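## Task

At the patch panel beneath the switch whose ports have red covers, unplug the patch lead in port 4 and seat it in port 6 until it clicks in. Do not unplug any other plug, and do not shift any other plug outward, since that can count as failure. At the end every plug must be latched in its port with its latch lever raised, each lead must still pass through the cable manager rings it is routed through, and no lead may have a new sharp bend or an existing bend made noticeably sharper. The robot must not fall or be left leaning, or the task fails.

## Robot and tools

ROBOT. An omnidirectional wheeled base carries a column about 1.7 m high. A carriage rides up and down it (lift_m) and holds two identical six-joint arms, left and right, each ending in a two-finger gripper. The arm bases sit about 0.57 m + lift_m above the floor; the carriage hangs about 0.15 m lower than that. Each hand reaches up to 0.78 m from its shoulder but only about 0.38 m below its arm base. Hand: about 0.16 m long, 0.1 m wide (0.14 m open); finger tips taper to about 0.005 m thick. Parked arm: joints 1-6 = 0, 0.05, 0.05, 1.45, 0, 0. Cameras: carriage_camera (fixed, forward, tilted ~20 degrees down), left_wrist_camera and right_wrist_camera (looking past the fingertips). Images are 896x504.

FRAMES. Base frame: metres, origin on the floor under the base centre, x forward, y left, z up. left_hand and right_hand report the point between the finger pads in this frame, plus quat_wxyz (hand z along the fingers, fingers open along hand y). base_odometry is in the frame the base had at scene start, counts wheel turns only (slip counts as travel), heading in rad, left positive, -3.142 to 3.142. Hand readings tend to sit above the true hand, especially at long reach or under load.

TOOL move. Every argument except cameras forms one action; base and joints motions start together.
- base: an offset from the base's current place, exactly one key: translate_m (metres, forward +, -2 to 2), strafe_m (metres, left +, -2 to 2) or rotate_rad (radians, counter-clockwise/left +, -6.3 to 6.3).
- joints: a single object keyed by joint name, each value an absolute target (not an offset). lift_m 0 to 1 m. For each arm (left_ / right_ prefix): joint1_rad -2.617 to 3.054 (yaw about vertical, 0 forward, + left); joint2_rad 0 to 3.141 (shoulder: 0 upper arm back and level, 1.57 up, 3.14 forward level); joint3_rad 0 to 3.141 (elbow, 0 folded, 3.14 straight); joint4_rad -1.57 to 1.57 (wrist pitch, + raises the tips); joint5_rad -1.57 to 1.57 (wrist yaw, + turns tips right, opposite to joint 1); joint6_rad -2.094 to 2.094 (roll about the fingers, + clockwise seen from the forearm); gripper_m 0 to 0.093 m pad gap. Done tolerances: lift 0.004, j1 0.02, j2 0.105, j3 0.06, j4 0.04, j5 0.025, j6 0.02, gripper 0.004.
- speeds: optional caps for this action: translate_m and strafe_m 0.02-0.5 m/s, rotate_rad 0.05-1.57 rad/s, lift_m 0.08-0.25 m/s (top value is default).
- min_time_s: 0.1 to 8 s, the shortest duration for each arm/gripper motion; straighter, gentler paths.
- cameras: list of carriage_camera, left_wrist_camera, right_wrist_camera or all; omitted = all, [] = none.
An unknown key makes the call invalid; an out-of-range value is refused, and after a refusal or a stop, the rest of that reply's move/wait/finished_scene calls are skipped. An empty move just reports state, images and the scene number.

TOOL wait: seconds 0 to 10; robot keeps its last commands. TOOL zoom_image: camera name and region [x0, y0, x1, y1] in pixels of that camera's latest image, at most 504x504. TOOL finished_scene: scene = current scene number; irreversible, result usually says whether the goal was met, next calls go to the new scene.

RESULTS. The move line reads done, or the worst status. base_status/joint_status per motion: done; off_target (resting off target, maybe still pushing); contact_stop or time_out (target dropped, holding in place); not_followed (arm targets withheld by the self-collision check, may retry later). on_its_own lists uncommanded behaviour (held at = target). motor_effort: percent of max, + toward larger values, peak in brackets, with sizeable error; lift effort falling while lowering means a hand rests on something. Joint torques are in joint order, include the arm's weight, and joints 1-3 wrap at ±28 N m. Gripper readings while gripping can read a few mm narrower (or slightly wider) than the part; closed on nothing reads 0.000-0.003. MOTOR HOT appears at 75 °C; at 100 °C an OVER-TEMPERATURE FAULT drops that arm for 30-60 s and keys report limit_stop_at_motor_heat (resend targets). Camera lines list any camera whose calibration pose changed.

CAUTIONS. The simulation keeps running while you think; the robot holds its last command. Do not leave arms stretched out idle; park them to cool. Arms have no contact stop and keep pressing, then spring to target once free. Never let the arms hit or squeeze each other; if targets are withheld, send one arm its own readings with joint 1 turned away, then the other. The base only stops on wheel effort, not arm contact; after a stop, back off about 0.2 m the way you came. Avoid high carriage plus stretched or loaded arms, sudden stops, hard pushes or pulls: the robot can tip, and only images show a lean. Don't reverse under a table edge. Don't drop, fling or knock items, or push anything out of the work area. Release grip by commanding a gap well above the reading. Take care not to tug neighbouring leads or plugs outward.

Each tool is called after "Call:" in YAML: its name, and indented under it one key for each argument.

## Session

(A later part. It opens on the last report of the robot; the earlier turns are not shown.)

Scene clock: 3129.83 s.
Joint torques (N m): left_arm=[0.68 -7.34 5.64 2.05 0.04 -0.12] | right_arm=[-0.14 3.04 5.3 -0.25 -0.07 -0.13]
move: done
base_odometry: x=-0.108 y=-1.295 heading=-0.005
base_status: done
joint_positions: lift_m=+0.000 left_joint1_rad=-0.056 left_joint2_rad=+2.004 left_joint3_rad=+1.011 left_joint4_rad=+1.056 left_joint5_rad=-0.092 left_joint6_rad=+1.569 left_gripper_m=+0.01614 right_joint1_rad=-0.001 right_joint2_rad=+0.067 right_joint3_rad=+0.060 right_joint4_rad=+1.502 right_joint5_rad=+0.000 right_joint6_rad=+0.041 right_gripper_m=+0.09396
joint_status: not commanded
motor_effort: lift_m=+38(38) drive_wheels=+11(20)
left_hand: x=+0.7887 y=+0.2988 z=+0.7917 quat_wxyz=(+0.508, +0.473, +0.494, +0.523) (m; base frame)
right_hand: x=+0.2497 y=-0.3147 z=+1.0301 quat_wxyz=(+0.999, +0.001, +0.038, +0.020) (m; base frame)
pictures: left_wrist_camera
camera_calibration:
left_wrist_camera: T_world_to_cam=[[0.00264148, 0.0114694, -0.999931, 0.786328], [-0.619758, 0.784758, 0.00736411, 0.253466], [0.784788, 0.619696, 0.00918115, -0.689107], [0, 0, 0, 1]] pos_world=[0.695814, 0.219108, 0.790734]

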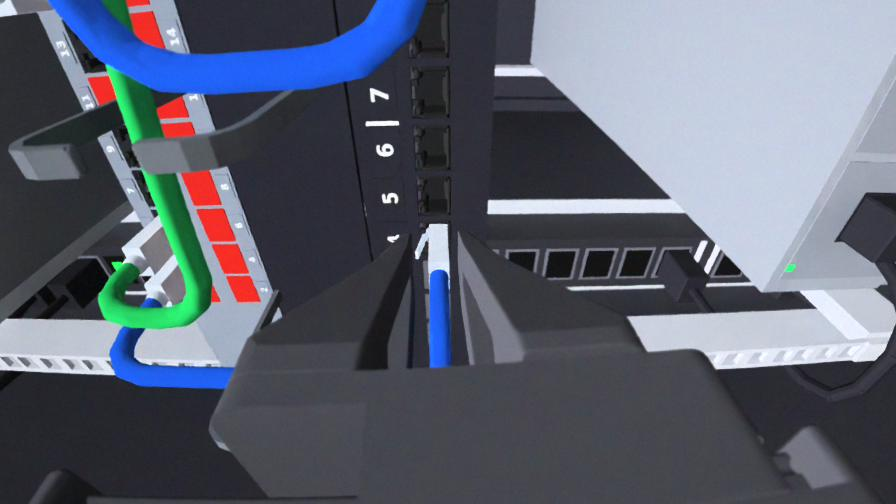

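Call:
move:
  base: {"translate_m": 0.006}
  speeds: {"translate_m": 0.03}
  cameras: ["left_wrist_camera"]

Call:
zoom_image:
  camera: "left_wrist_camera"
  region: [350, 170, 530, 310]

Scene clock: 3141.77 s.
Joint torques (N m): left_arm=[0.5 -7.41 5.67 2.03 0.06 -0.12] | right_arm=[-0.14 2.92 5.22 -0.18 0.02 -0.15]
move: done
base_odometry: x=-0.102 y=-1.296 heading=-0.006
base_status: done
joint_positions: lift_m=+0.000 left_joint1_rad=-0.055 left_joint2_rad=+2.004 left_joint3_rad=+1.011 left_joint4_rad=+1.057 left_joint5_rad=-0.091 left_joint6_rad=+1.569 left_gripper_m=+0.01614 right_joint1_rad=-0.001 right_joint2_rad=+0.067 right_joint3_rad=+0.060 right_joint4_rad=+1.503 right_joint5_rad=+0.000 right_joint6_rad=+0.041 right_gripper_m=+0.09396
joint_status: not commanded
motor_effort: lift_m=+38(38) drive_wheels=+11(19)
left_hand: x=+0.7886 y=+0.2994 z=+0.7918 quat_wxyz=(+0.508, +0.473, +0.494, +0.523) (m; base frame)
right_hand: x=+0.2493 y=-0.3147 z=+1.0302 quat_wxyz=(+0.999, +0.001, +0.037, +0.020) (m; base frame)
pictures: left_wrist_camera
camera_calibration:
left_wrist_camera: T_world_to_cam=[[0.00346516, 0.0118743, -0.999923, 0.785656], [-0.620044, 0.784534, 0.00716782, 0.253414], [0.784559, 0.619972, 0.0100812, -0.689948], [0, 0, 0, 1]] pos_world=[0.69571, 0.219607, 0.790735]

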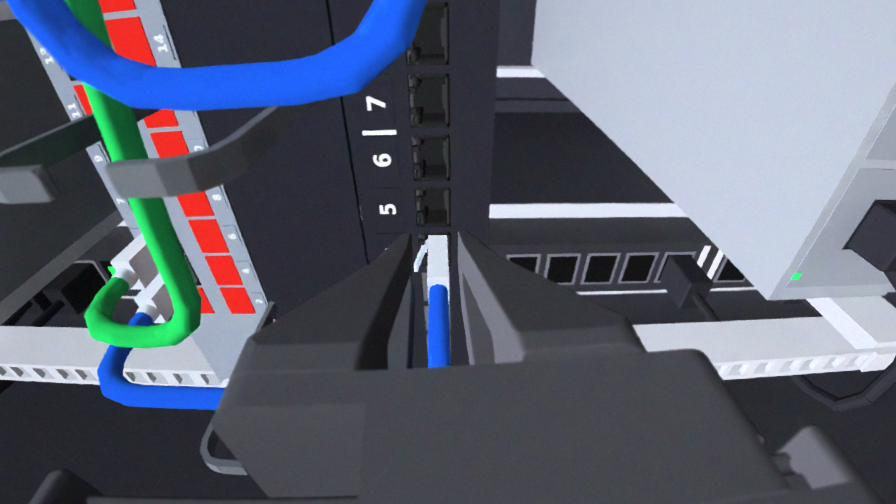

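Scaled by 2.800 from the camera's 896x504 image, which has a finer 1280x720 frame.

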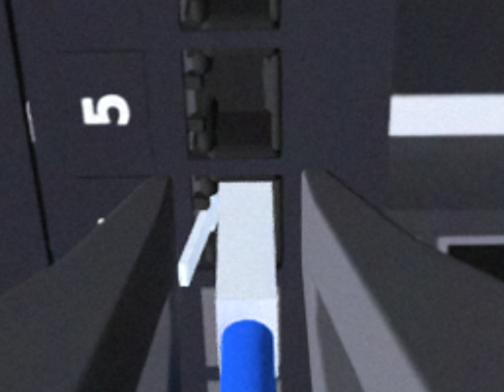

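Call:
move:
  joints: {"left_gripper_m": 0.012}
  min_time_s: 1.0
  cameras: ["left_wrist_camera"]

Call:
zoom_image:
  camera: "left_wrist_camera"
  region: [380, 210, 480, 290]

Call:
move:
  joints: {"left_gripper_m": 0.009}
  min_time_s: 1.0
  cameras: ["left_wrist_camera"]

Call:
zoom_image:
  camera: "left_wrist_camera"
  region: [380, 210, 480, 290]

Scene clock: 3157.20 s.
Joint torques (N m): left_arm=[0.51 -7.42 5.72 2.01 0.04 -0.12] | right_arm=[-0.02 3.02 5.39 -0.26 0.02 -0.09]
move: done
base_odometry: x=-0.102 y=-1.296 heading=-0.006
base_status: not commanded
joint_positions: lift_m=+0.000 left_joint1_rad=-0.055 left_joint2_rad=+2.004 left_joint3_rad=+1.011 left_joint4_rad=+1.059 left_joint5_rad=-0.091 left_joint6_rad=+1.569 left_gripper_m=+0.01214 right_joint1_rad=-0.001 right_joint2_rad=+0.067 right_joint3_rad=+0.060 right_joint4_rad=+1.503 right_joint5_rad=+0.000 right_joint6_rad=+0.041 right_gripper_m=+0.09396
joint_status: all done
motor_effort: lift_m=+38(38) drive_wheels=+12(13)
left_hand: x=+0.7885 y=+0.2994 z=+0.7923 quat_wxyz=(+0.509, +0.473, +0.494, +0.524) (m; base frame)
right_hand: x=+0.2493 y=-0.3147 z=+1.0302 quat_wxyz=(+0.999, +0.001, +0.037, +0.020) (m; base frame)
pictures: left_wrist_camera
camera_calibration:
left_wrist_camera: T_world_to_cam=[[0.00536969, 0.0117269, -0.999917, 0.784661], [-0.620043, 0.784546, 0.00587134, 0.254429], [0.784549, 0.61996, 0.011484, -0.691045], [0, 0, 0, 1]] pos_world=[0.695702, 0.219608, 0.791038]

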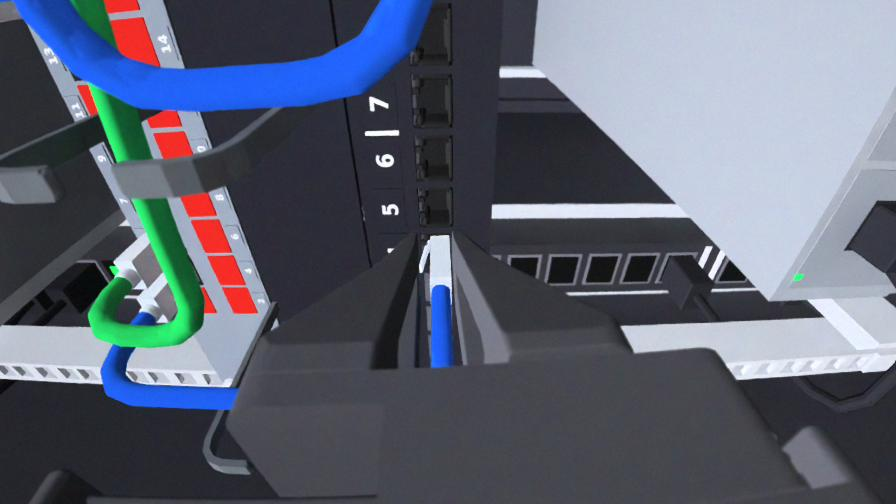

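Scaled by 5.040 from the camera's 896x504 image, which has a finer 1280x720 frame.

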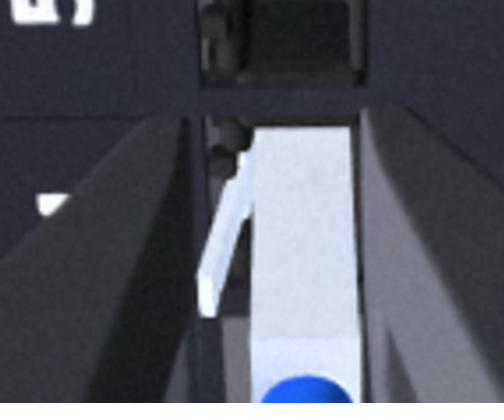

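Scene clock: 3158.50 s.
Joint torques (N m): left_arm=[0.5 -7.42 5.67 2.03 0.04 -0.11] | right_arm=[-0.31 3.02 5.31 -0.18 0 -0.12]
move: done
base_odometry: x=-0.102 y=-1.296 heading=-0.006
base_status: not commanded
joint_positions: lift_m=+0.000 left_joint1_rad=-0.055 left_joint2_rad=+2.004 left_joint3_rad=+1.011 left_joint4_rad=+1.059 left_joint5_rad=-0.091 left_joint6_rad=+1.569 left_gripper_m=+0.00916 right_joint1_rad=-0.001 right_joint2_rad=+0.067 right_joint3_rad=+0.060 right_joint4_rad=+1.503 right_joint5_rad=+0.000 right_joint6_rad=+0.041 right_gripper_m=+0.09396
joint_status: all done
motor_effort: lift_m=+38(38) drive_wheels=+12(13)
left_hand: x=+0.7885 y=+0.2994 z=+0.7921 quat_wxyz=(+0.509, +0.473, +0.494, +0.523) (m; base frame)
right_hand: x=+0.2493 y=-0.3147 z=+1.0302 quat_wxyz=(+0.999, +0.001, +0.037, +0.020) (m; base frame)
pictures: left_wrist_camera
camera_calibration:
left_wrist_camera: T_world_to_cam=[[0.004589, 0.0117454, -0.99992, 0.785002], [-0.620044, 0.784541, 0.00636984, 0.254039], [0.784554, 0.619965, 0.0108829, -0.690574], [0, 0, 0, 1]] pos_world=[0.695705, 0.219608, 0.790837]

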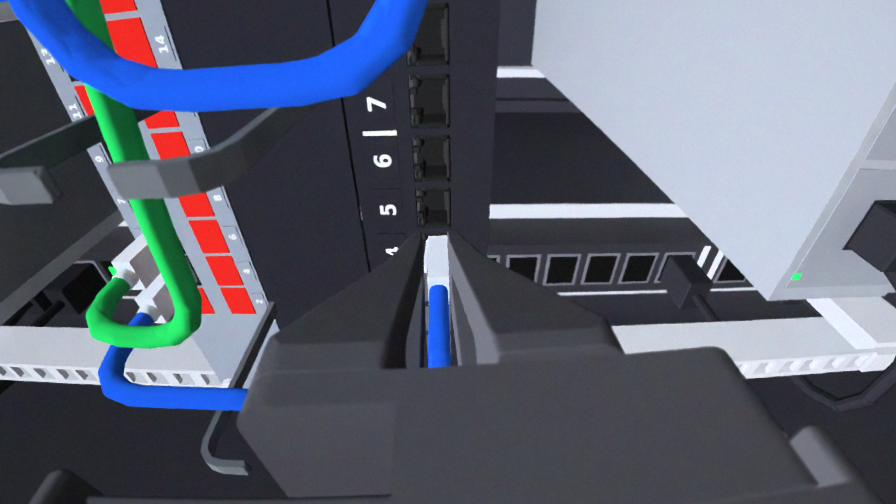

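Scaled by 5.040 from the camera's 896x504 image, which has a finer 1280x720 frame.

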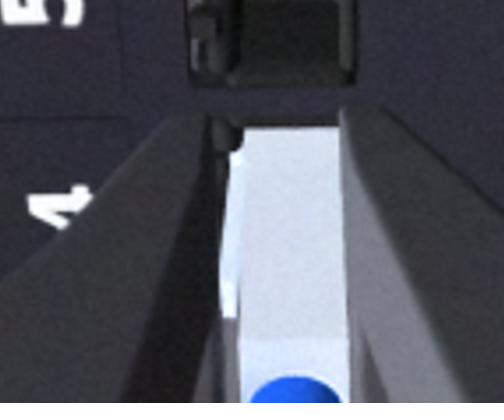

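Call:
move:
  joints: {"left_gripper_m": 0.007}
  min_time_s: 1.0
  cameras: ["left_wrist_camera"]

Call:
zoom_image:
  camera: "left_wrist_camera"
  region: [380, 210, 480, 290]

Call:
move:
  joints: {"left_gripper_m": 0.003}
  min_time_s: 1.0
  cameras: ["left_wrist_camera"]

Call:
zoom_image:
  camera: "left_wrist_camera"
  region: [380, 210, 480, 290]

Scene clock: 3165.30 s.
Joint torques (N m): left_arm=[0.51 -7.39 5.71 2.04 0.04 -0.12] | right_arm=[-0.2 3.14 5.35 -0.29 -0.01 -0.17]
move: done
base_odometry: x=-0.102 y=-1.296 heading=-0.006
base_status: not commanded
joint_positions: lift_m=+0.000 left_joint1_rad=-0.055 left_joint2_rad=+2.004 left_joint3_rad=+1.011 left_joint4_rad=+1.057 left_joint5_rad=-0.091 left_joint6_rad=+1.571 left_gripper_m=+0.00740 right_joint1_rad=-0.001 right_joint2_rad=+0.067 right_joint3_rad=+0.060 right_joint4_rad=+1.503 right_joint5_rad=+0.000 right_joint6_rad=+0.041 right_gripper_m=+0.09396
joint_status: all done
motor_effort: lift_m=+38(38) drive_wheels=+12(13)
left_hand: x=+0.7886 y=+0.2994 z=+0.7917 quat_wxyz=(+0.508, +0.474, +0.494, +0.523) (m; base frame)
right_hand: x=+0.2493 y=-0.3147 z=+1.0302 quat_wxyz=(+0.999, +0.001, +0.037, +0.020) (m; base frame)
pictures: left_wrist_camera
camera_calibration:
left_wrist_camera: T_world_to_cam=[[0.0030016, 0.013421, -0.999905, 0.785423], [-0.620166, 0.784423, 0.00866706, 0.252346], [0.784465, 0.620081, 0.0106778, -0.690373], [0, 0, 0, 1]] pos_world=[0.695712, 0.219601, 0.790534]

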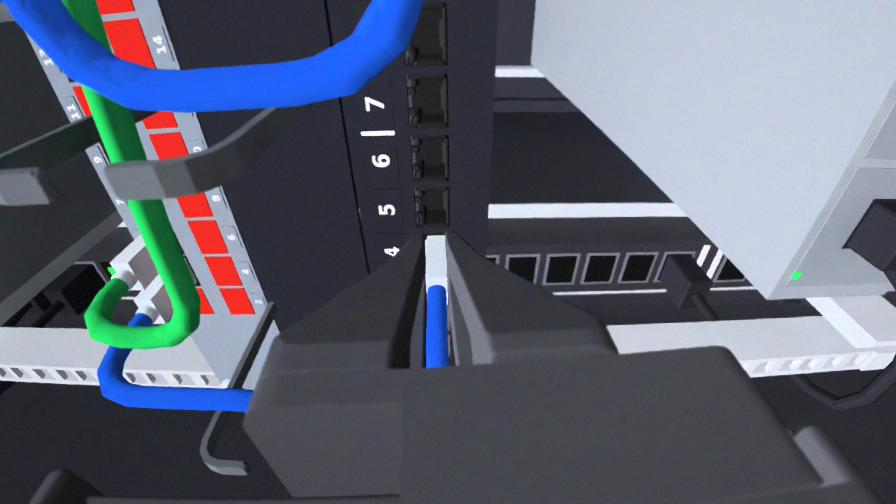

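Scaled by 5.040 from the camera's 896x504 image, which has a finer 1280x720 frame.

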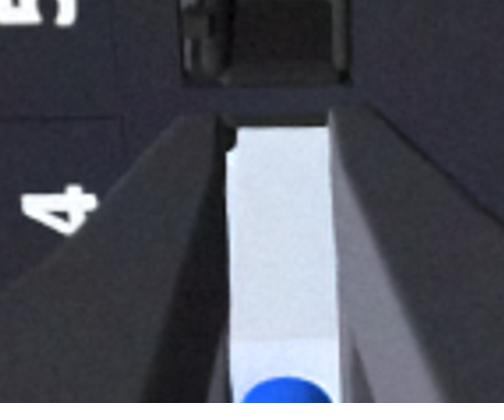

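Scene clock: 3166.60 s.
Joint torques (N m): left_arm=[0.49 -7.42 5.68 2.05 0.03 -0.16] | right_arm=[-0.01 3.03 5.29 -0.23 -0.01 -0.13]
move: done
base_odometry: x=-0.102 y=-1.296 heading=-0.006
base_status: not commanded
joint_positions: lift_m=+0.000 left_joint1_rad=-0.055 left_joint2_rad=+2.004 left_joint3_rad=+1.011 left_joint4_rad=+1.056 left_joint5_rad=-0.091 left_joint6_rad=+1.573 left_gripper_m=+0.00622 right_joint1_rad=-0.001 right_joint2_rad=+0.067 right_joint3_rad=+0.060 right_joint4_rad=+1.503 right_joint5_rad=+0.000 right_joint6_rad=+0.041 right_gripper_m=+0.09396
joint_status: all done
motor_effort: lift_m=+38(38) drive_wheels=+11(13)
left_hand: x=+0.7886 y=+0.2994 z=+0.7914 quat_wxyz=(+0.507, +0.474, +0.494, +0.524) (m; base frame)
right_hand: x=+0.2493 y=-0.3147 z=+1.0302 quat_wxyz=(+0.999, +0.001, +0.037, +0.020) (m; base frame)
pictures: left_wrist_camera
camera_calibration:
left_wrist_camera: T_world_to_cam=[[0.0018048, 0.0154096, -0.99988, 0.785497], [-0.620178, 0.784385, 0.0109691, 0.250556], [0.784459, 0.620083, 0.0109724, -0.690598], [0, 0, 0, 1]] pos_world=[0.695717, 0.219592, 0.790231]

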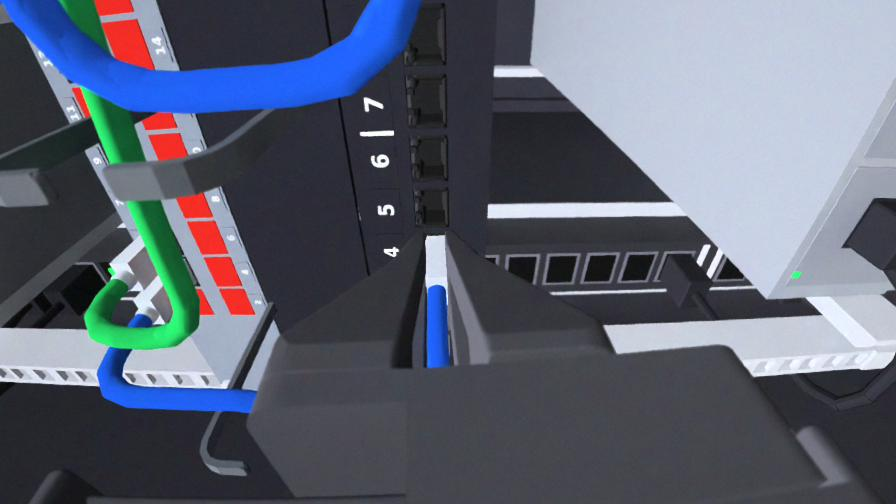

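Scaled by 5.040 from the camera's 896x504 image, which has a finer 1280x720 frame.

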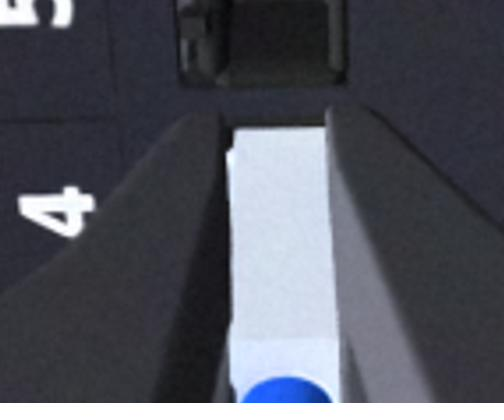

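Call:
move:
  base: {"translate_m": -0.012}
  speeds: {"translate_m": 0.03}
  cameras: ["left_wrist_camera"]

Call:
zoom_image:
  camera: "left_wrist_camera"
  region: [350, 170, 530, 310]

Scene clock: 3171.63 s.
Joint torques (N m): left_arm=[0.38 -7.38 5.76 2.05 0.02 -0.16] | right_arm=[-0.18 2.97 5.26 -0.28 0.01 -0.16]
move: done
base_odometry: x=-0.114 y=-1.295 heading=-0.005
base_status: done
joint_positions: lift_m=+0.000 left_joint1_rad=-0.055 left_joint2_rad=+2.005 left_joint3_rad=+1.010 left_joint4_rad=+1.057 left_joint5_rad=-0.089 left_joint6_rad=+1.573 left_gripper_m=+0.00621 right_joint1_rad=-0.001 right_joint2_rad=+0.067 right_joint3_rad=+0.060 right_joint4_rad=+1.503 right_joint5_rad=+0.000 right_joint6_rad=+0.041 right_gripper_m=+0.09396
joint_status: not commanded
motor_effort: lift_m=+38(38) drive_wheels=-11(13)
left_hand: x=+0.7885 y=+0.2990 z=+0.7910 quat_wxyz=(+0.507, +0.475, +0.493, +0.523) (m; base frame)
right_hand: x=+0.2495 y=-0.3147 z=+1.0302 quat_wxyz=(+0.999, +0.001, +0.037, +0.020) (m; base frame)
pictures: left_wrist_camera
camera_calibration:
left_wrist_camera: T_world_to_cam=[[0.00149715, 0.015517, -0.999878, 0.785189], [-0.618387, 0.785793, 0.0112687, 0.248806], [0.785873, 0.618295, 0.010772, -0.690742], [0, 0, 0, 1]] pos_world=[0.695518, 0.219388, 0.789731]

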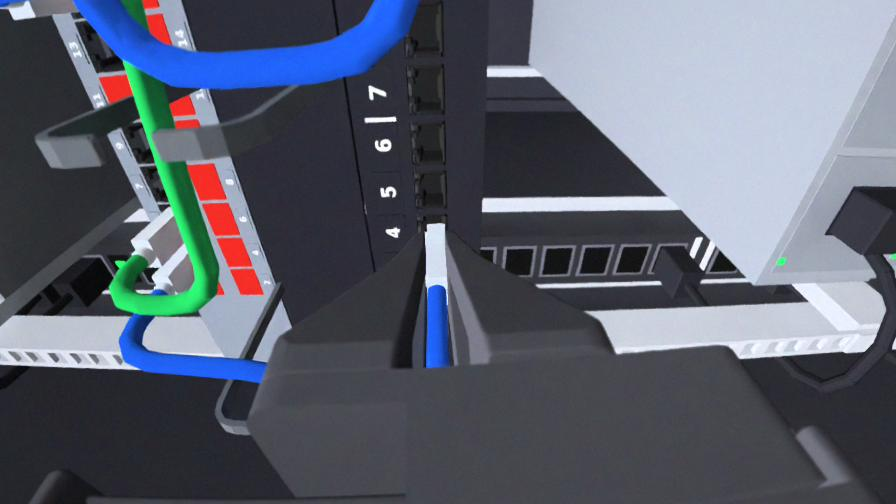

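Scaled by 2.800 from the camera's 896x504 image, which has a finer 1280x720 frame.

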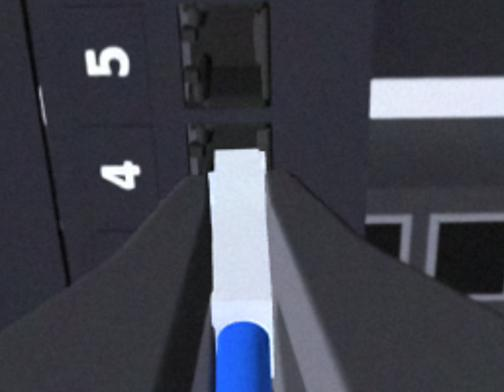

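Call:
move:
  base: {"translate_m": -0.02}
  speeds: {"translate_m": 0.04}
  cameras: ["left_wrist_camera"]

Call:
zoom_image:
  camera: "left_wrist_camera"
  region: [350, 130, 530, 290]

Scene clock: 3181.40 s.
Joint torques (N m): left_arm=[0.31 -7.47 5.78 2.06 0.01 -0.16] | right_arm=[-0.13 2.84 5.42 -0.22 -0.05 -0.12]
move: done
base_odometry: x=-0.134 y=-1.295 heading=-0.004
base_status: done
joint_positions: lift_m=+0.000 left_joint1_rad=-0.053 left_joint2_rad=+2.005 left_joint3_rad=+1.010 left_joint4_rad=+1.057 left_joint5_rad=-0.089 left_joint6_rad=+1.573 left_gripper_m=+0.00621 right_joint1_rad=-0.001 right_joint2_rad=+0.067 right_joint3_rad=+0.060 right_joint4_rad=+1.500 right_joint5_rad=+0.000 right_joint6_rad=+0.041 right_gripper_m=+0.09396
joint_status: not commanded
motor_effort: lift_m=+38(38) drive_wheels=-13(16)
left_hand: x=+0.7886 y=+0.3002 z=+0.7907 quat_wxyz=(+0.507, +0.475, +0.494, +0.523) (m; base frame)
right_hand: x=+0.2501 y=-0.3147 z=+1.0301 quat_wxyz=(+0.999, +0.001, +0.039, +0.020) (m; base frame)
pictures: left_wrist_camera
camera_calibration:
left_wrist_camera: T_world_to_cam=[[0.000624504, 0.0156169, -0.999878, 0.785555], [-0.619891, 0.784598, 0.0118673, 0.248906], [0.784687, 0.619808, 0.0101707, -0.690617], [0, 0, 0, 1]] pos_world=[0.695722, 0.220491, 0.789529]

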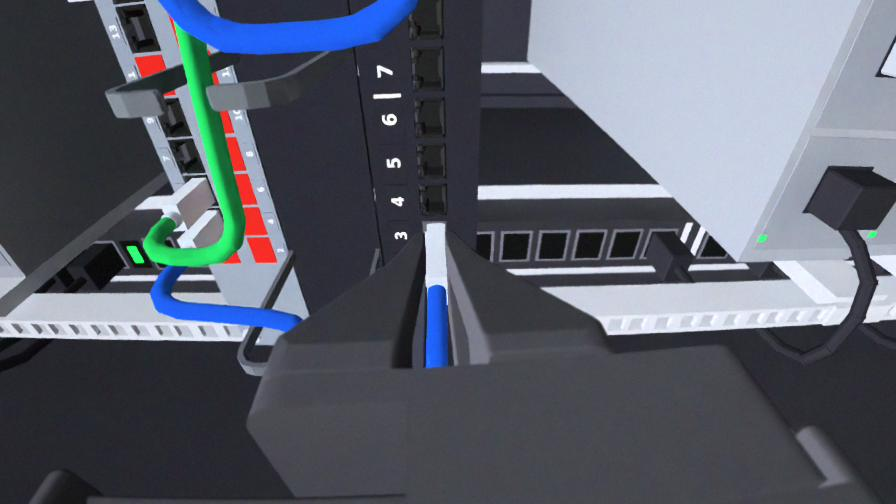

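Scaled by 2.800 from the camera's 896x504 image, which has a finer 1280x720 frame.

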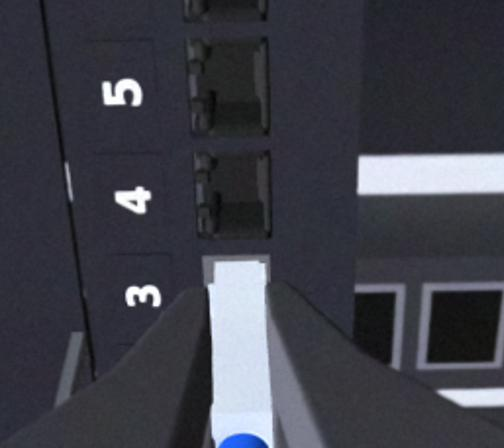

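Call:
move:
  base: {"strafe_m": -0.0348}
  speeds: {"strafe_m": 0.05}
  cameras: ["left_wrist_camera", "carriage_camera"]

Call:
zoom_image:
  camera: "left_wrist_camera"
  region: [350, 130, 530, 290]

Scene clock: 3199.40 s.
Joint torques (N m): left_arm=[-0.02 -7.45 5.76 2.04 0.01 -0.16] | right_arm=[-0.13 2.95 5.38 -0.21 -0.03 -0.13]
move: done
base_odometry: x=-0.133 y=-1.330 heading=-0.003
base_status: done
joint_positions: lift_m=+0.000 left_joint1_rad=-0.049 left_joint2_rad=+2.005 left_joint3_rad=+1.010 left_joint4_rad=+1.057 left_joint5_rad=-0.089 left_joint6_rad=+1.573 left_gripper_m=+0.00620 right_joint1_rad=-0.001 right_joint2_rad=+0.067 right_joint3_rad=+0.060 right_joint4_rad=+1.500 right_joint5_rad=+0.000 right_joint6_rad=+0.041 right_gripper_m=+0.09396
joint_status: not commanded
motor_effort: lift_m=+38(38) drive_wheels=-5(12)
left_hand: x=+0.7886 y=+0.3023 z=+0.7907 quat_wxyz=(+0.506, +0.474, +0.495, +0.524) (m; base frame)
right_hand: x=+0.2501 y=-0.3147 z=+1.0301 quat_wxyz=(+0.999, +0.001, +0.039, +0.020) (m; base frame)
pictures: carriage_camera, left_wrist_camera
camera_calibration:
carriage_camera: T_world_to_cam=[[-0.031539, -0.999314, -0.0194245, 0.0223467], [-0.335851, 0.0288998, -0.941472, 1.00814], [0.941387, -0.0231694, -0.336532, 0.195668], [0, 0, 0, 1]] pos_world=[0.155091, -0.00227023, 1.01542]
left_wrist_camera: T_world_to_cam=[[0.000564541, 0.0156192, -0.999878, 0.785568], [-0.622902, 0.78221, 0.0118673, 0.250364], [0.7823, 0.622819, 0.0101708, -0.691058], [0, 0, 0, 1]] pos_world=[0.696124, 0.222297, 0.789529]

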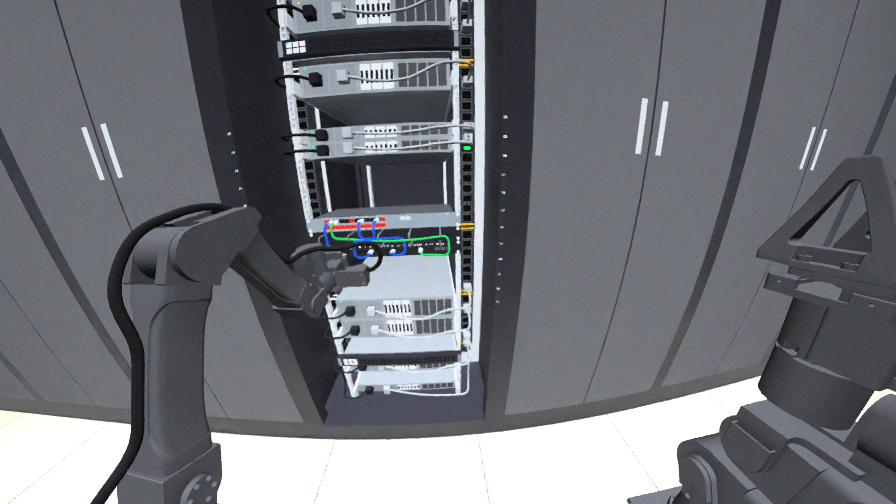

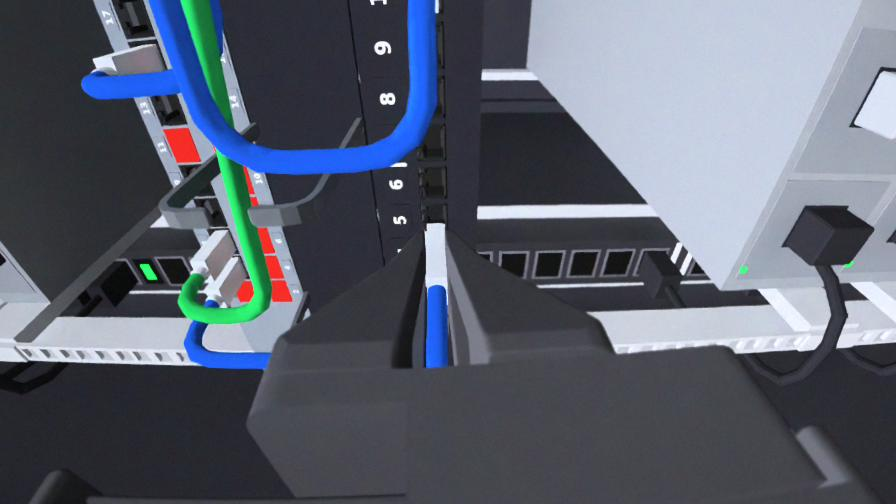

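Scaled by 2.800 from the camera's 896x504 image, which has a finer 1280x720 frame.

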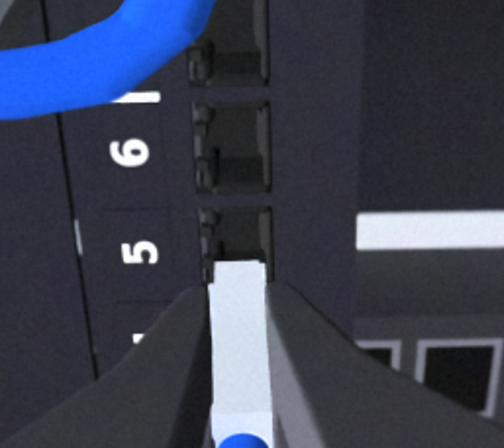

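Call:
move:
  base: {"strafe_m": -0.009}
  speeds: {"strafe_m": 0.05}
  cameras: ["left_wrist_camera"]

Call:
zoom_image:
  camera: "left_wrist_camera"
  region: [350, 130, 530, 290]

Scene clock: 3224.37 s.
Joint torques (N m): left_arm=[-0.24 -7.47 5.75 2.03 0.03 -0.15] | right_arm=[-0.25 3 5.35 -0.21 -0.07 -0.14]
move: done
base_odometry: x=-0.133 y=-1.339 heading=-0.003
base_status: done
joint_positions: lift_m=+0.000 left_joint1_rad=-0.048 left_joint2_rad=+2.005 left_joint3_rad=+1.010 left_joint4_rad=+1.057 left_joint5_rad=-0.090 left_joint6_rad=+1.573 left_gripper_m=+0.00620 right_joint1_rad=-0.001 right_joint2_rad=+0.067 right_joint3_rad=+0.060 right_joint4_rad=+1.500 right_joint5_rad=+0.000 right_joint6_rad=+0.041 right_gripper_m=+0.09396
joint_status: not commanded
motor_effort: lift_m=+38(38) drive_wheels=-4(11)
left_hand: x=+0.7887 y=+0.3034 z=+0.7907 quat_wxyz=(+0.505, +0.473, +0.496, +0.525) (m; base frame)
right_hand: x=+0.2501 y=-0.3147 z=+1.0301 quat_wxyz=(+0.999, +0.001, +0.039, +0.020) (m; base frame)
pictures: left_wrist_camera
camera_calibration:
left_wrist_camera: T_world_to_cam=[[0.000579319, 0.0155428, -0.999879, 0.785563], [-0.625293, 0.780301, 0.0117672, 0.25203], [0.78039, 0.62521, 0.0101708, -0.69092], [0, 0, 0, 1]] pos_world=[0.696324, 0.223102, 0.789529]

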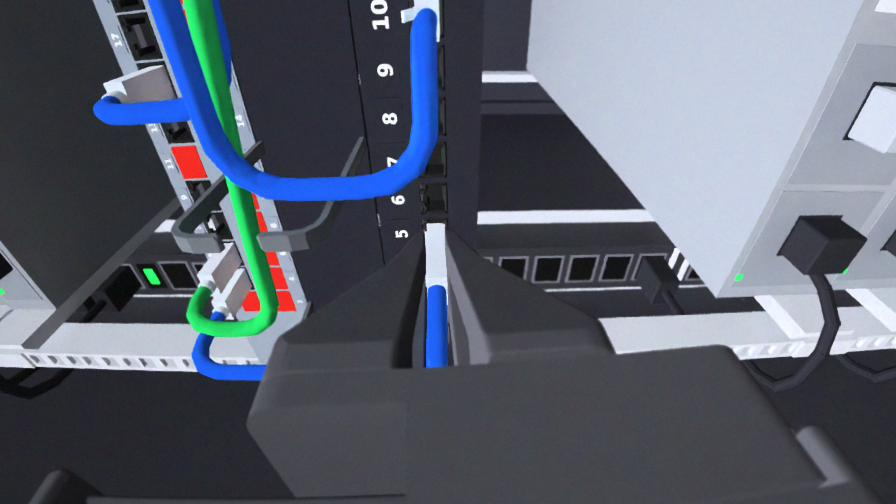

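Scaled by 2.800 from the camera's 896x504 image, which has a finer 1280x720 frame.

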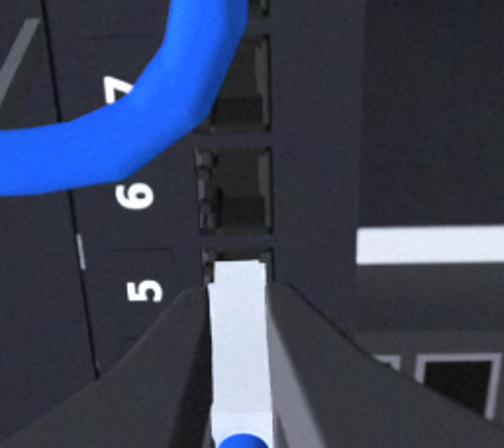

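Call:
move:
  base: {"translate_m": 0.015}
  speeds: {"translate_m": 0.03}
  cameras: ["left_wrist_camera"]

Call:
zoom_image:
  camera: "left_wrist_camera"
  region: [350, 170, 530, 310]

Scene clock: 3254.67 s.
Joint torques (N m): left_arm=[-0.14 -7.41 5.81 2.06 0.03 -0.16] | right_arm=[-0.09 3.1 5.49 -0.2 -0.03 -0.11]
move: done
base_odometry: x=-0.118 y=-1.339 heading=-0.004
base_status: done
joint_positions: lift_m=+0.000 left_joint1_rad=-0.048 left_joint2_rad=+2.005 left_joint3_rad=+1.010 left_joint4_rad=+1.056 left_joint5_rad=-0.090 left_joint6_rad=+1.573 left_gripper_m=+0.00620 right_joint1_rad=-0.001 right_joint2_rad=+0.067 right_joint3_rad=+0.060 right_joint4_rad=+1.500 right_joint5_rad=+0.000 right_joint6_rad=+0.041 right_gripper_m=+0.09396
joint_status: not commanded
motor_effort: lift_m=+38(38) drive_wheels=+9(11)
left_hand: x=+0.7887 y=+0.3034 z=+0.7906 quat_wxyz=(+0.505, +0.473, +0.496, +0.525) (m; base frame)
right_hand: x=+0.2501 y=-0.3147 z=+1.0301 quat_wxyz=(+0.999, +0.001, +0.039, +0.020) (m; base frame)
pictures: left_wrist_camera
camera_calibration:
left_wrist_camera: T_world_to_cam=[[0.000220255, 0.0155104, -0.99988, 0.78582], [-0.625291, 0.7803, 0.0119665, 0.251872], [0.780392, 0.625213, 0.00987039, -0.690686], [0, 0, 0, 1]] pos_world=[0.696326, 0.223102, 0.789529]

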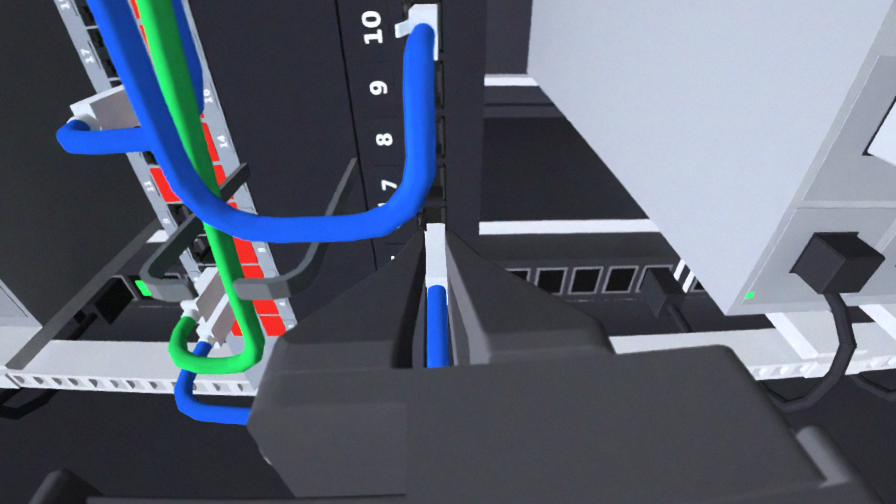

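Scaled by 2.800 from the camera's 896x504 image, which has a finer 1280x720 frame.

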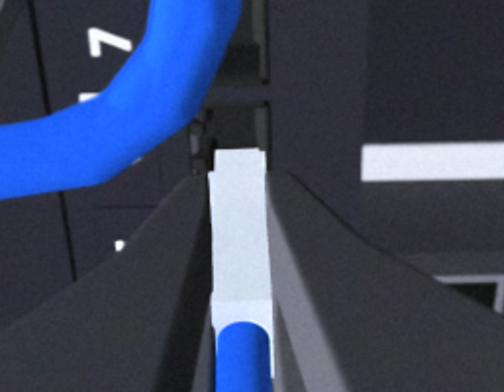

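Call:
move:
  base: {"translate_m": 0.006}
  speeds: {"translate_m": 0.02}
  cameras: ["left_wrist_camera"]

Call:
zoom_image:
  camera: "left_wrist_camera"
  region: [380, 190, 480, 270]

Scene clock: 3302.67 s.
Joint torques (N m): left_arm=[-0.18 -7.6 5.79 2.05 0.03 -0.15] | right_arm=[-0.13 3.02 5.44 -0.18 0.02 -0.13]
move: done
base_odometry: x=-0.113 y=-1.340 heading=-0.005
base_status: done
joint_positions: lift_m=+0.000 left_joint1_rad=-0.047 left_joint2_rad=+2.006 left_joint3_rad=+1.010 left_joint4_rad=+1.056 left_joint5_rad=-0.091 left_joint6_rad=+1.573 left_gripper_m=+0.00620 right_joint1_rad=-0.001 right_joint2_rad=+0.067 right_joint3_rad=+0.060 right_joint4_rad=+1.500 right_joint5_rad=+0.000 right_joint6_rad=+0.041 right_gripper_m=+0.09396
joint_status: not commanded
motor_effort: lift_m=+38(38) drive_wheels=+11(14)
left_hand: x=+0.7887 y=+0.3038 z=+0.7898 quat_wxyz=(+0.504, +0.473, +0.496, +0.525) (m; base frame)
right_hand: x=+0.2500 y=-0.3147 z=+1.0301 quat_wxyz=(+0.999, +0.001, +0.039, +0.020) (m; base frame)
pictures: left_wrist_camera
camera_calibration:
left_wrist_camera: T_world_to_cam=[[-0.00136491, 0.0155341, -0.999878, 0.786212], [-0.626449, 0.779354, 0.0129632, 0.252021], [0.779461, 0.626391, 0.00866759, -0.689555], [0, 0, 0, 1]] pos_world=[0.696433, 0.223304, 0.788827]

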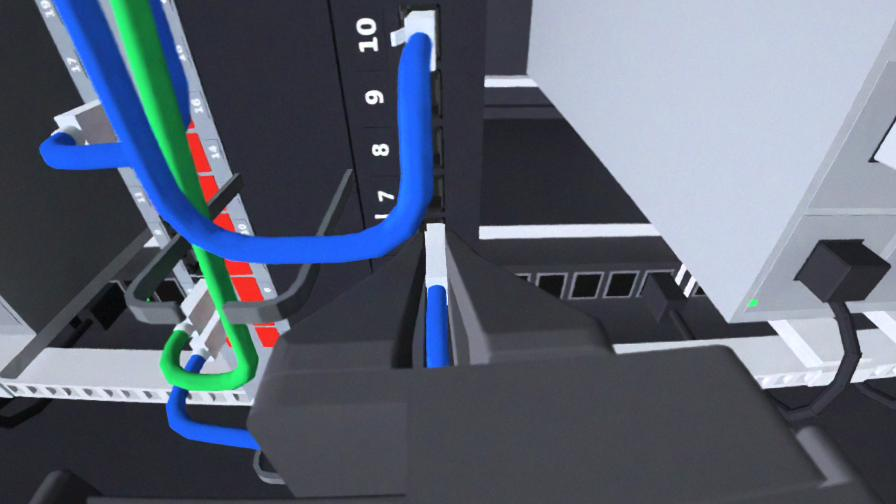

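Scaled by 5.040 from the camera's 896x504 image, which has a finer 1280x720 frame.

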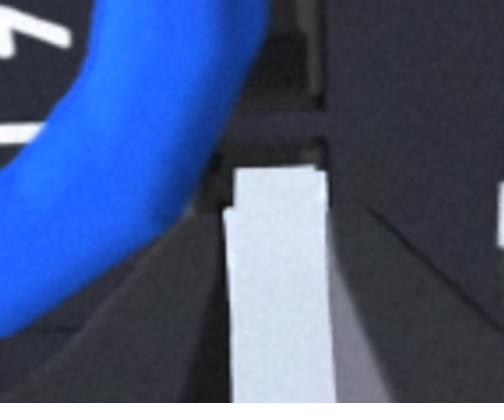

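Call:
move:
  joints: {"left_joint4_rad": 1.079}
  min_time_s: 0.8
  cameras: ["left_wrist_camera"]

Call:
zoom_image:
  camera: "left_wrist_camera"
  region: [380, 190, 480, 270]

Scene clock: 3314.93 s.
Joint torques (N m): left_arm=[-0.24 -7.58 5.75 2.13 0.04 -0.16] | right_arm=[-0.16 3.08 5.34 -0.21 0 -0.14]
move: done
base_odometry: x=-0.113 y=-1.340 heading=-0.005
base_status: not commanded
joint_positions: lift_m=+0.000 left_joint1_rad=-0.047 left_joint2_rad=+2.006 left_joint3_rad=+1.010 left_joint4_rad=+1.061 left_joint5_rad=-0.091 left_joint6_rad=+1.573 left_gripper_m=+0.00620 right_joint1_rad=-0.001 right_joint2_rad=+0.067 right_joint3_rad=+0.060 right_joint4_rad=+1.500 right_joint5_rad=+0.000 right_joint6_rad=+0.041 right_gripper_m=+0.09396
joint_status: all done
motor_effort: lift_m=+38(38) drive_wheels=+10(11)
left_hand: x=+0.7886 y=+0.3038 z=+0.7909 quat_wxyz=(+0.505, +0.472, +0.495, +0.526) (m; base frame)
right_hand: x=+0.2500 y=-0.3147 z=+1.0301 quat_wxyz=(+0.999, +0.001, +0.039, +0.020) (m; base frame)
pictures: left_wrist_camera
camera_calibration:
left_wrist_camera: T_world_to_cam=[[0.00316484, 0.0153364, -0.999877, 0.783808], [-0.62652, 0.779341, 0.00997071, 0.254414], [0.779399, 0.626412, 0.0120751, -0.692198], [0, 0, 0, 1]] pos_world=[0.696413, 0.223305, 0.789533]

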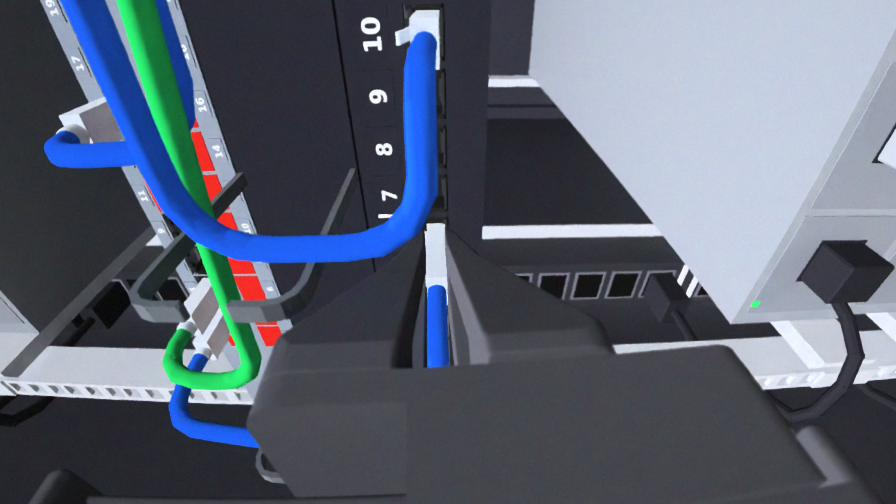

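Scaled by 5.040 from the camera's 896x504 image, which has a finer 1280x720 frame.

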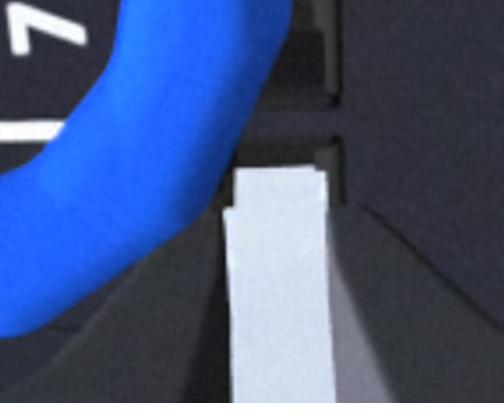

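Call:
move:
  base: {"translate_m": 0.006}
  speeds: {"translate_m": 0.02}
  cameras: ["left_wrist_camera"]

Scene clock: 3357.63 s.
Joint torques (N m): left_arm=[-0.28 -7.35 7.19 1.81 0.06 -0.16] | right_arm=[-0.09 3.18 5.39 -0.24 -0.03 -0.14]
move: done
base_odometry: x=-0.107 y=-1.340 heading=-0.006
base_status: done
joint_positions: lift_m=+0.000 left_joint1_rad=-0.047 left_joint2_rad=+2.006 left_joint3_rad=+0.993 left_joint4_rad=+1.091 left_joint5_rad=-0.094 left_joint6_rad=+1.573 left_gripper_m=+0.00620 right_joint1_rad=-0.001 right_joint2_rad=+0.067 right_joint3_rad=+0.060 right_joint4_rad=+1.501 right_joint5_rad=+0.000 right_joint6_rad=+0.041 right_gripper_m=+0.09396
joint_status: not commanded
motor_effort: lift_m=+38(38) drive_wheels=+10(15)
left_hand: x=+0.7855 y=+0.3047 z=+0.7913 quat_wxyz=(+0.508, +0.467, +0.493, +0.530) (m; base frame)
right_hand: x=+0.2499 y=-0.3147 z=+1.0301 quat_wxyz=(+0.999, +0.001, +0.038, +0.020) (m; base frame)
pictures: left_wrist_camera
camera_calibration:
left_wrist_camera: T_world_to_cam=[[0.0168141, 0.0145073, -0.999753, 0.77365], [-0.629262, 0.777193, 0.000694673, 0.261856], [0.777011, 0.629095, 0.0221966, -0.697271], [0, 0, 0, 1]] pos_world=[0.693555, 0.223914, 0.788754]

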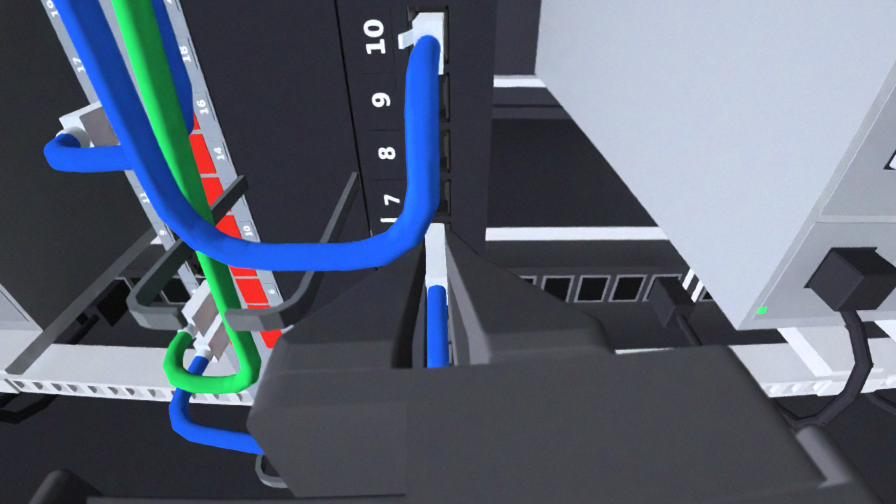

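Call:
zoom_image:
  camera: "left_wrist_camera"
  region: [370, 170, 500, 300]

Scaled by 3.877 from the camera's 896x504 image, which has a finer 1280x720 frame.

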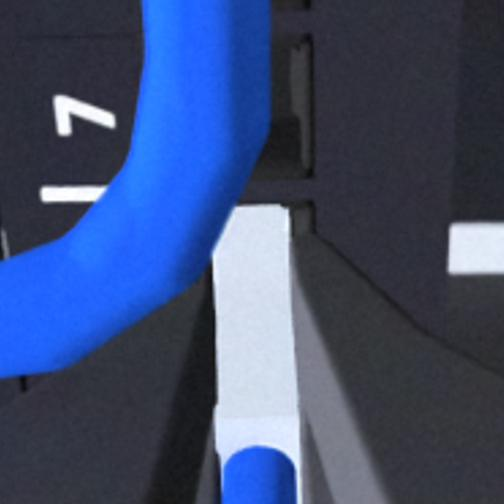

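Call:
zoom_image:
  camera: "left_wrist_camera"
  region: [420, 190, 470, 240]

Call:
move:
  base: {"translate_m": -0.008}
  speeds: {"translate_m": 0.03}
  cameras: ["left_wrist_camera"]

Call:
zoom_image:
  camera: "left_wrist_camera"
  region: [420, 190, 470, 240]

Scaled by 10.080 from the camera's 896x504 image, which has a finer 1280x720 frame.

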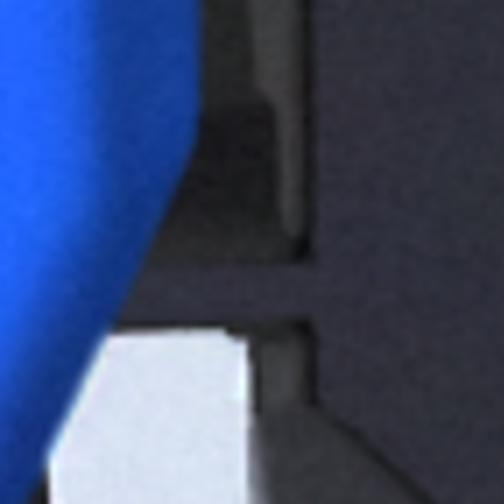

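Scene clock: 3390.93 s.
Joint torques (N m): left_arm=[-0.44 -7.46 7.19 1.93 0.09 -0.16] | right_arm=[-0.1 2.89 5.35 -0.21 -0.01 -0.12]
move: done
base_odometry: x=-0.115 y=-1.340 heading=-0.005
base_status: done
joint_positions: lift_m=+0.000 left_joint1_rad=-0.046 left_joint2_rad=+2.006 left_joint3_rad=+0.993 left_joint4_rad=+1.077 left_joint5_rad=-0.096 left_joint6_rad=+1.573 left_gripper_m=+0.00620 right_joint1_rad=-0.001 right_joint2_rad=+0.067 right_joint3_rad=+0.060 right_joint4_rad=+1.501 right_joint5_rad=+0.000 right_joint6_rad=+0.041 right_gripper_m=+0.09396
joint_status: not commanded
motor_effort: lift_m=+38(38) drive_wheels=-6(10)
left_hand: x=+0.7858 y=+0.3056 z=+0.7877 quat_wxyz=(+0.504, +0.471, +0.497, +0.527) (m; base frame)
right_hand: x=+0.2500 y=-0.3147 z=+1.0301 quat_wxyz=(+0.999, +0.001, +0.038, +0.020) (m; base frame)
pictures: left_wrist_camera
camera_calibration:
left_wrist_camera: T_world_to_cam=[[0.00234595, 0.0151439, -0.999883, 0.781312], [-0.630937, 0.775766, 0.0102692, 0.255635], [0.77583, 0.630839, 0.0113748, -0.689018], [0, 0, 0, 1]] pos_world=[0.694018, 0.224514, 0.786432]

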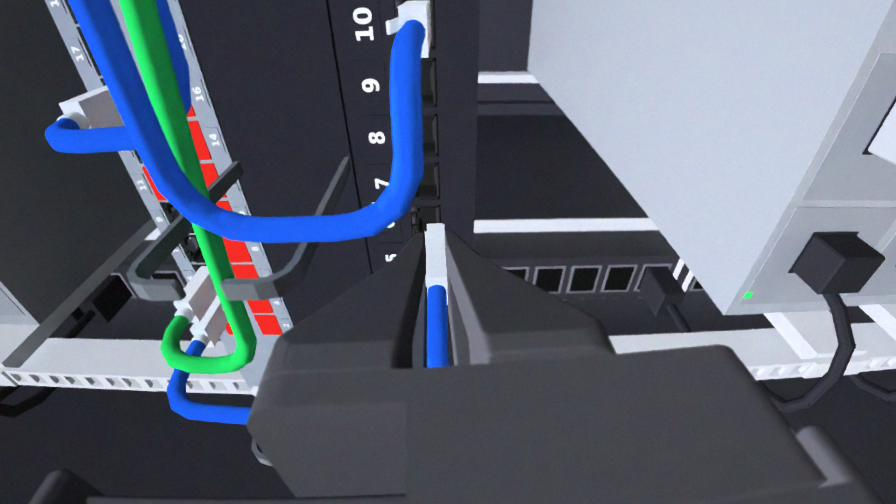

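Scaled by 10.080 from the camera's 896x504 image, which has a finer 1280x720 frame.

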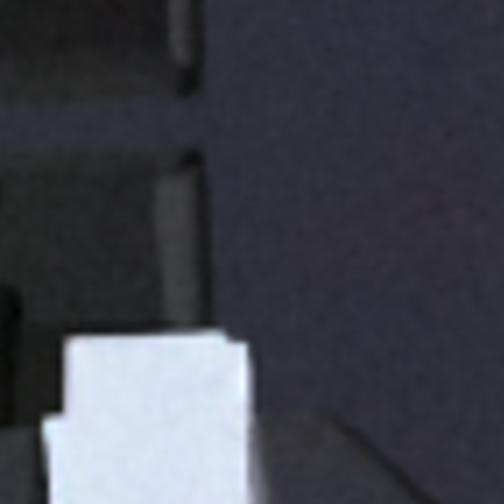

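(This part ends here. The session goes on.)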